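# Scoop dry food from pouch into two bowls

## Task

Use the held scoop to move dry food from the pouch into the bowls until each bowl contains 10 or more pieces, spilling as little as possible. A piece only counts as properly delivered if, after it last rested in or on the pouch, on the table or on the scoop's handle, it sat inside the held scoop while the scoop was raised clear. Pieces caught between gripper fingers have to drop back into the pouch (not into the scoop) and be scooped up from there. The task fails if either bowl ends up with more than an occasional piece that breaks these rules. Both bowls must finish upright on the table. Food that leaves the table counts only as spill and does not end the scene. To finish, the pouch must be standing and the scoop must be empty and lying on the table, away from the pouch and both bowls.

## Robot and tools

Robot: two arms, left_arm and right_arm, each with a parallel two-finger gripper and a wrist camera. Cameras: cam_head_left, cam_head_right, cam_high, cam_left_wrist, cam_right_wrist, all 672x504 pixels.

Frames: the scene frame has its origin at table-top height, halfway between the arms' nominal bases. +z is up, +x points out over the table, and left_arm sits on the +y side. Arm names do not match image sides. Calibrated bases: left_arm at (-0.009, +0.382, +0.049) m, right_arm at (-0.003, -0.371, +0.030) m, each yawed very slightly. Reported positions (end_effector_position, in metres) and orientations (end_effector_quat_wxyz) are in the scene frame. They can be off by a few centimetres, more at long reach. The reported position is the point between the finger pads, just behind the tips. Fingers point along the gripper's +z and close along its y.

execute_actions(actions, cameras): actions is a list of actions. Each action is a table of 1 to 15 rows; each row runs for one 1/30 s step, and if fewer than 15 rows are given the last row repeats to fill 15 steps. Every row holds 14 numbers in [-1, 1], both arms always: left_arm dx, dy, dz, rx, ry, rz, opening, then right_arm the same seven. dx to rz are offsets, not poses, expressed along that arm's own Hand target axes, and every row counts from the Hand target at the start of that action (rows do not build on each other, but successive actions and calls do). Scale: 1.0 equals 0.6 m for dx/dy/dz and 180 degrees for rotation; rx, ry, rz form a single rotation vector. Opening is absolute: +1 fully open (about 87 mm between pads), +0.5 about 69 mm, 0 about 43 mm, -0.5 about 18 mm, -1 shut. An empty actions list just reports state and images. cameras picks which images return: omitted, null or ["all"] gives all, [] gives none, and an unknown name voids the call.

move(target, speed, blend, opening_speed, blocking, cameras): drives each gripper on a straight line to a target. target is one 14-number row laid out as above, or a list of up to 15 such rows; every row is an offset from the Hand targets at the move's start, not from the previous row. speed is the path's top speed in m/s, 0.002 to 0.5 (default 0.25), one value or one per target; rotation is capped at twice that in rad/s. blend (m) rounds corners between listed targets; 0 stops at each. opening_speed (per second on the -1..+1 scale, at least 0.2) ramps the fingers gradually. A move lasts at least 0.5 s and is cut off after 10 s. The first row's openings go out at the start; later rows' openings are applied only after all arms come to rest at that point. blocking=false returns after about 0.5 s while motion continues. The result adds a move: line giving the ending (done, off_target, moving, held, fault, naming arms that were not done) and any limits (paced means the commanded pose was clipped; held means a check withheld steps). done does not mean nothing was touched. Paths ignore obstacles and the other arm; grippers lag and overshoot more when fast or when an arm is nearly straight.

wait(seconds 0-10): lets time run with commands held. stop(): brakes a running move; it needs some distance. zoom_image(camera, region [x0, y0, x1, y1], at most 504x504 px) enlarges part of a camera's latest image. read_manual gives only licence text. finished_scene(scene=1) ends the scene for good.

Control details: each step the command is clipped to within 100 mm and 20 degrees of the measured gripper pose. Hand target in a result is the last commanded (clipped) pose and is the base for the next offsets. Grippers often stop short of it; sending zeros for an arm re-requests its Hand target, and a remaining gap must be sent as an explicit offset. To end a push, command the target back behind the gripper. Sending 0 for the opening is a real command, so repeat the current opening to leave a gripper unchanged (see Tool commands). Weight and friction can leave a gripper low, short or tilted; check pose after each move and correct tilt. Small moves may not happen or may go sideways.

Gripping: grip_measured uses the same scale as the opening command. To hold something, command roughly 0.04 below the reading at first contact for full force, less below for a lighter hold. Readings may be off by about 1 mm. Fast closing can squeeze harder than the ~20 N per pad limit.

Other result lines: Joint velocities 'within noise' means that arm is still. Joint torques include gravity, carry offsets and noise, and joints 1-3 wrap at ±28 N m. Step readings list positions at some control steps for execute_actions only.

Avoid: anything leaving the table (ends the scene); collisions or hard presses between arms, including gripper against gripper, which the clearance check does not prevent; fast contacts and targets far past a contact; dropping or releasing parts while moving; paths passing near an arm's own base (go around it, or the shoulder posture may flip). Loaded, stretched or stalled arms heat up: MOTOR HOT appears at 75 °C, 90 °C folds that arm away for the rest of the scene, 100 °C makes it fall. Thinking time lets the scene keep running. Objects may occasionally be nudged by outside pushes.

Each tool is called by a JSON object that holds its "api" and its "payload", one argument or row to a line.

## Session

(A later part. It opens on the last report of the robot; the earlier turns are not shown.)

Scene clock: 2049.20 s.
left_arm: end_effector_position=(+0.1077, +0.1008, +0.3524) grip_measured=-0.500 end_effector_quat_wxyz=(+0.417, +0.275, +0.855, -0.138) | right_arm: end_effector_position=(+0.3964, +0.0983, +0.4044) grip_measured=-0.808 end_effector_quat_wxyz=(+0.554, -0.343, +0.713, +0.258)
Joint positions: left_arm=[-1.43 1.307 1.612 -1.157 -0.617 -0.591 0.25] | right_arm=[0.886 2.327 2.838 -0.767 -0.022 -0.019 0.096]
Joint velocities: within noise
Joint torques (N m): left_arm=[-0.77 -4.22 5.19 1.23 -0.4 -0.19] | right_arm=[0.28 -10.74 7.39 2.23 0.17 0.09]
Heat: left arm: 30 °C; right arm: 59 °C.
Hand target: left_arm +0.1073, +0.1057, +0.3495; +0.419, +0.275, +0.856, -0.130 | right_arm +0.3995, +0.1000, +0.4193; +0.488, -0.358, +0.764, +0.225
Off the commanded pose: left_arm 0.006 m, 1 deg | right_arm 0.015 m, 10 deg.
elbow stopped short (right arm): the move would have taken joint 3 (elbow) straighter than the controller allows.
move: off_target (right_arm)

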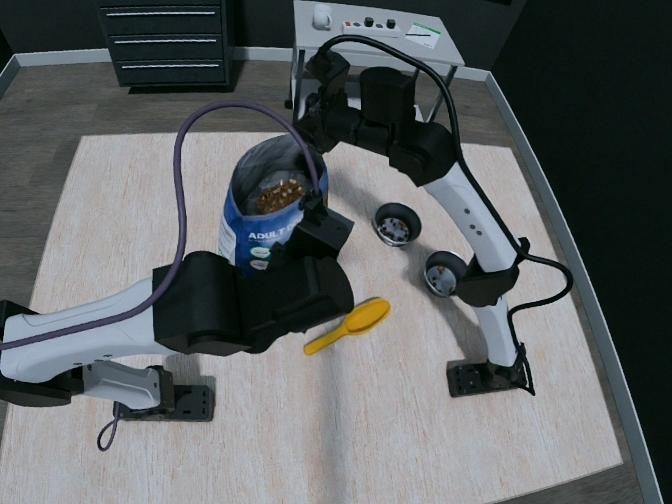

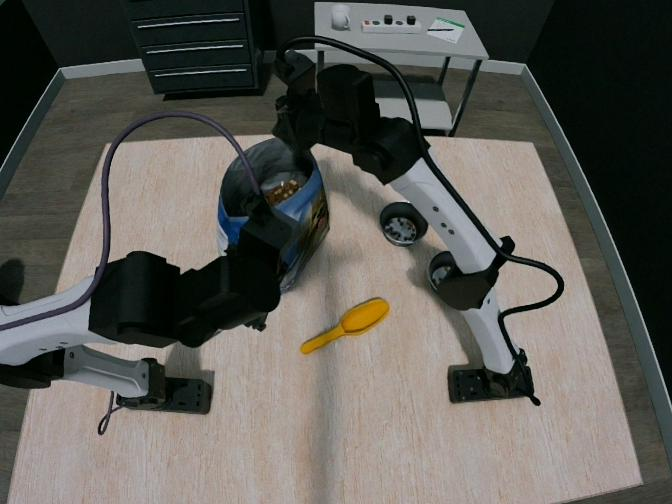

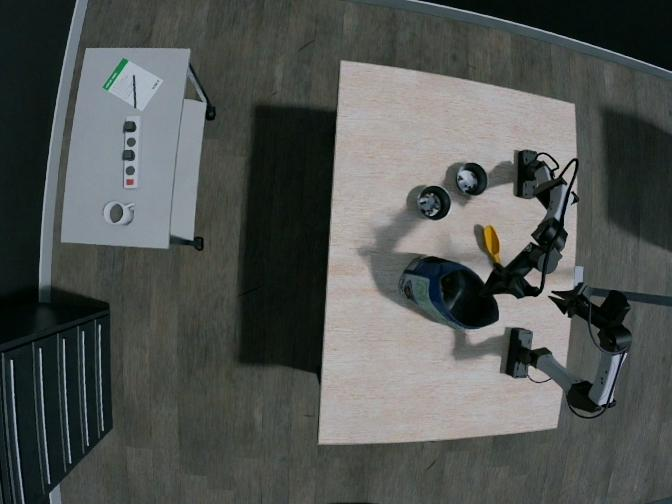

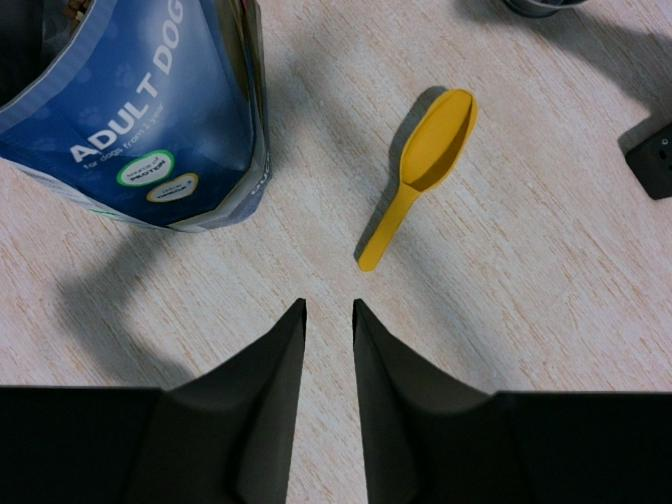

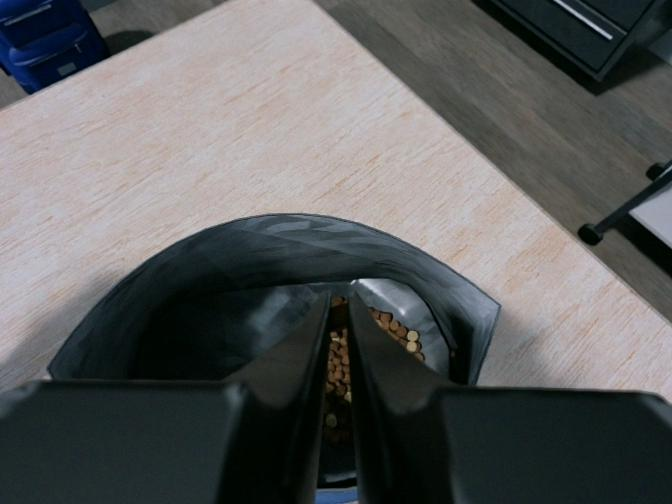

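{"api": "move", "payload": {
  "target": [0,0,0,0,0,0,-0.5,0,0,0,0,0,0,-0.5],
  "opening_speed": 1.0,
  "cameras": ["cam_right_wrist", "cam_high"]
}}

{"api": "zoom_image", "payload": {
  "camera": "cam_right_wrist",
  "region": [240, 220, 480, 400]
}}

{"api": "zoom_image", "payload": {
  "camera": "cam_high",
  "region": [320, 50, 580, 445]
}}

Scene clock: 2054.10 s.
left_arm: end_effector_position=(+0.1077, +0.1008, +0.3524) grip_measured=-0.500 end_effector_quat_wxyz=(+0.417, +0.275, +0.855, -0.138) | right_arm: end_effector_position=(+0.3965, +0.0983, +0.4046) grip_measured=-0.500 end_effector_quat_wxyz=(+0.554, -0.343, +0.713, +0.258)
Joint positions: left_arm=[-1.43 1.307 1.612 -1.157 -0.617 -0.591 0.25] | right_arm=[0.886 2.327 2.838 -0.766 -0.022 -0.018 0.25]
Joint velocities: within noise
Joint torques (N m): left_arm=[-0.79 -4.22 5.19 1.22 -0.4 -0.19] | right_arm=[0.31 -10.7 7.43 2.23 0.17 0.09]
Heat: left arm: 30 °C; right arm: 57 °C.
Hand target: left_arm +0.1073, +0.1057, +0.3495; +0.419, +0.275, +0.856, -0.130 | right_arm +0.3995, +0.1000, +0.4193; +0.488, -0.358, +0.764, +0.225
Off the commanded pose: left_arm 0.006 m, 1 deg | right_arm 0.015 m, 10 deg.
elbow stopped short (right arm): the move would have taken joint 3 (elbow) straighter than the controller allows.
move: off_target (right_arm)
Images, in order (width x height): cam_high 672x504, cam_right_wrist 672x504.

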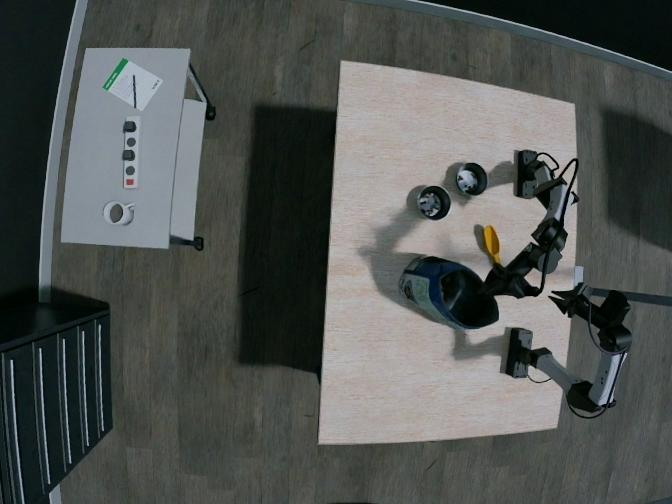

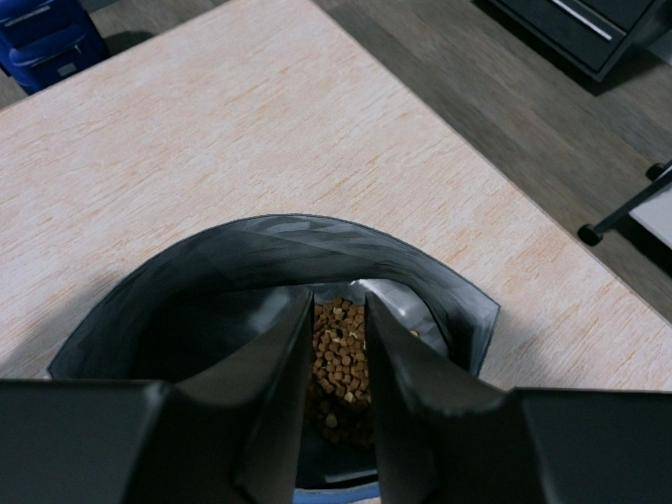

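Scaled by 2.100.

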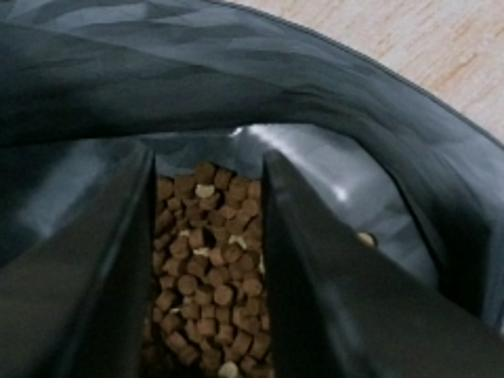

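Scaled by 1.276.

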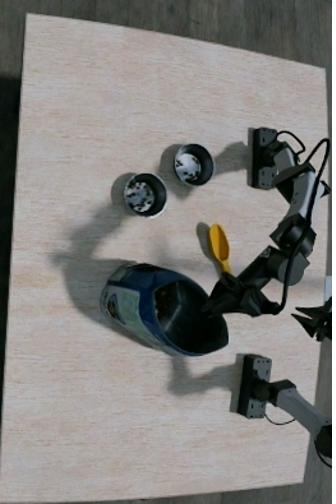

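{"api": "move", "payload": {
  "target": [0,0,0,0,0,0,-0.5,0.0898,-0.1377,-0.3105,0,0,0,-0.5],
  "speed": 0.15
}}

Scene clock: 2059.20 s.
left_arm: end_effector_position=(+0.1077, +0.1008, +0.3524) grip_measured=-0.500 end_effector_quat_wxyz=(+0.417, +0.275, +0.855, -0.138) | right_arm: end_effector_position=(+0.3467, -0.0971, +0.4294) grip_measured=-0.500 end_effector_quat_wxyz=(+0.467, -0.352, +0.782, +0.218)
Joint positions: left_arm=[-1.43 1.307 1.612 -1.157 -0.617 -0.591 0.25] | right_arm=[0.605 1.773 2.339 -1.071 -0.246 -0.12 0.25]
Joint velocities: within noise
Joint torques (N m): left_arm=[-0.77 -4.23 5.19 1.22 -0.4 -0.19] | right_arm=[0.01 -9.13 6.63 1.91 -0.2 -0.17]
Heat: left arm: 30 °C; right arm: 56 °C.
Hand target: left_arm +0.1073, +0.1057, +0.3495; +0.419, +0.275, +0.856, -0.130 | right_arm +0.3394, -0.0997, +0.4496; +0.488, -0.358, +0.764, +0.225
Off the commanded pose: left_arm 0.006 m, 1 deg | right_arm 0.022 m, 3 deg.
move: off_target (right_arm)

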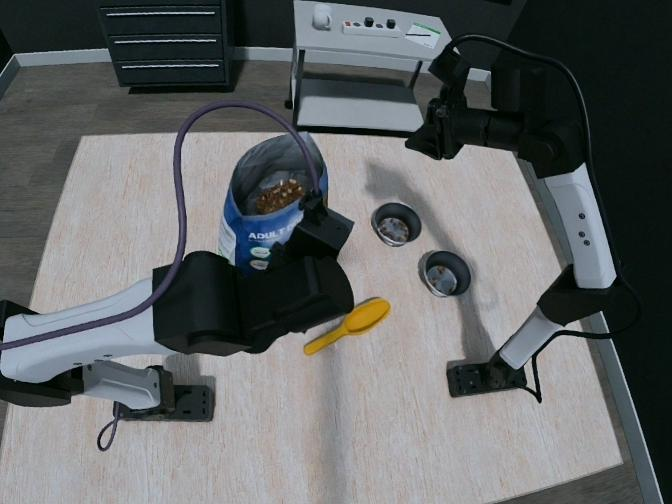

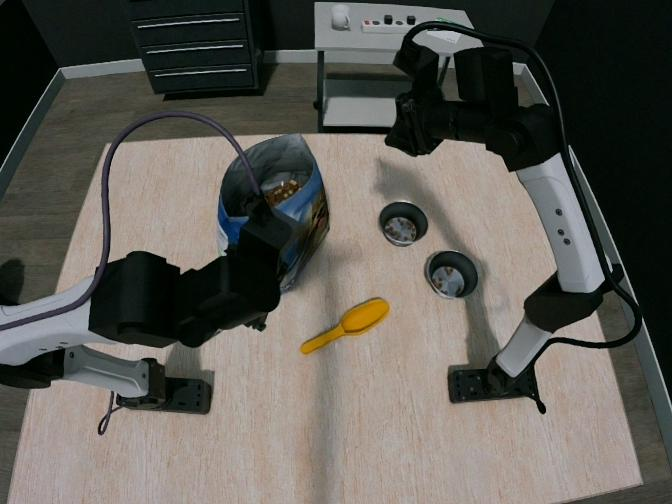

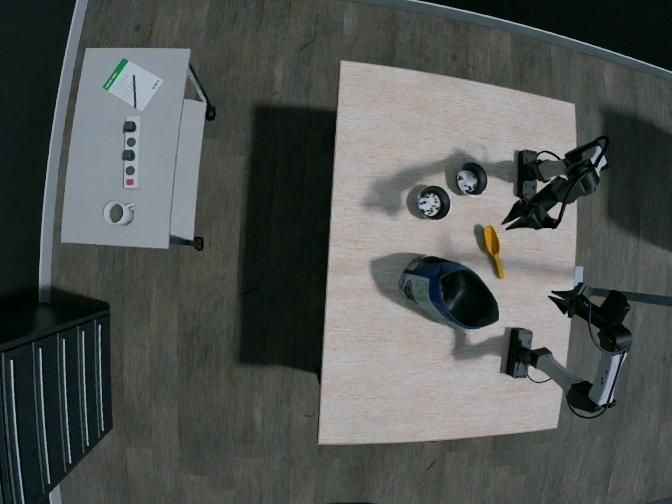

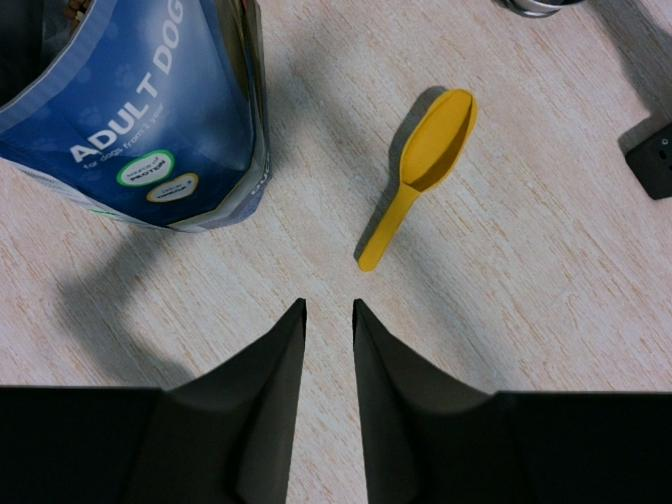

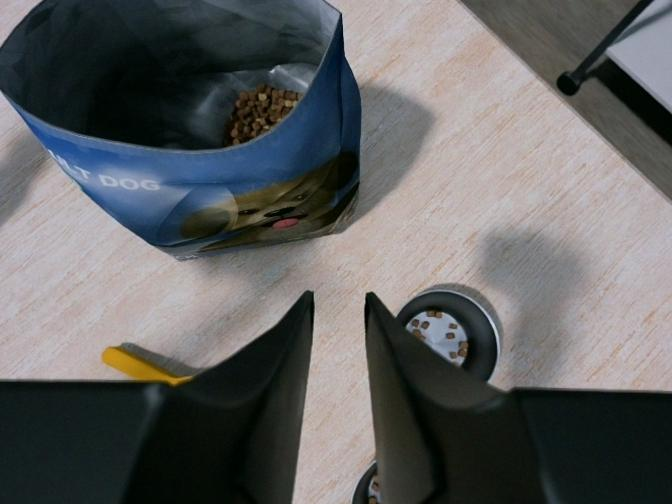

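{"api": "zoom_image", "payload": {
  "camera": "cam_high",
  "region": [320, 220, 500, 355]
}}

{"api": "zoom_image", "payload": {
  "camera": "cam_high",
  "region": [400, 140, 520, 230]
}}

Scaled by 2.800.

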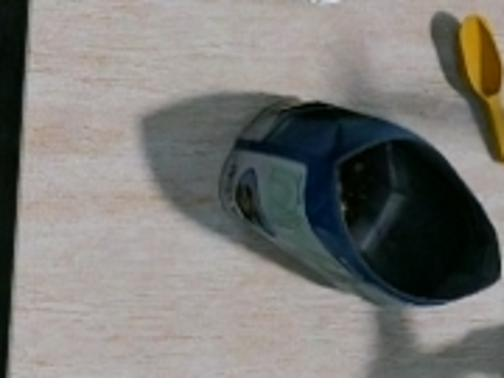

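Scaled by 4.200.

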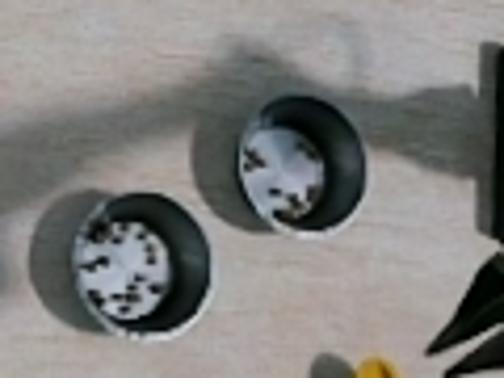

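The table is clean, the scoop and pouch are placed, and both bowls are filled.

{"api": "finished_scene", "payload": {
  "scene": 1
}}

The scene is finished: the task was done.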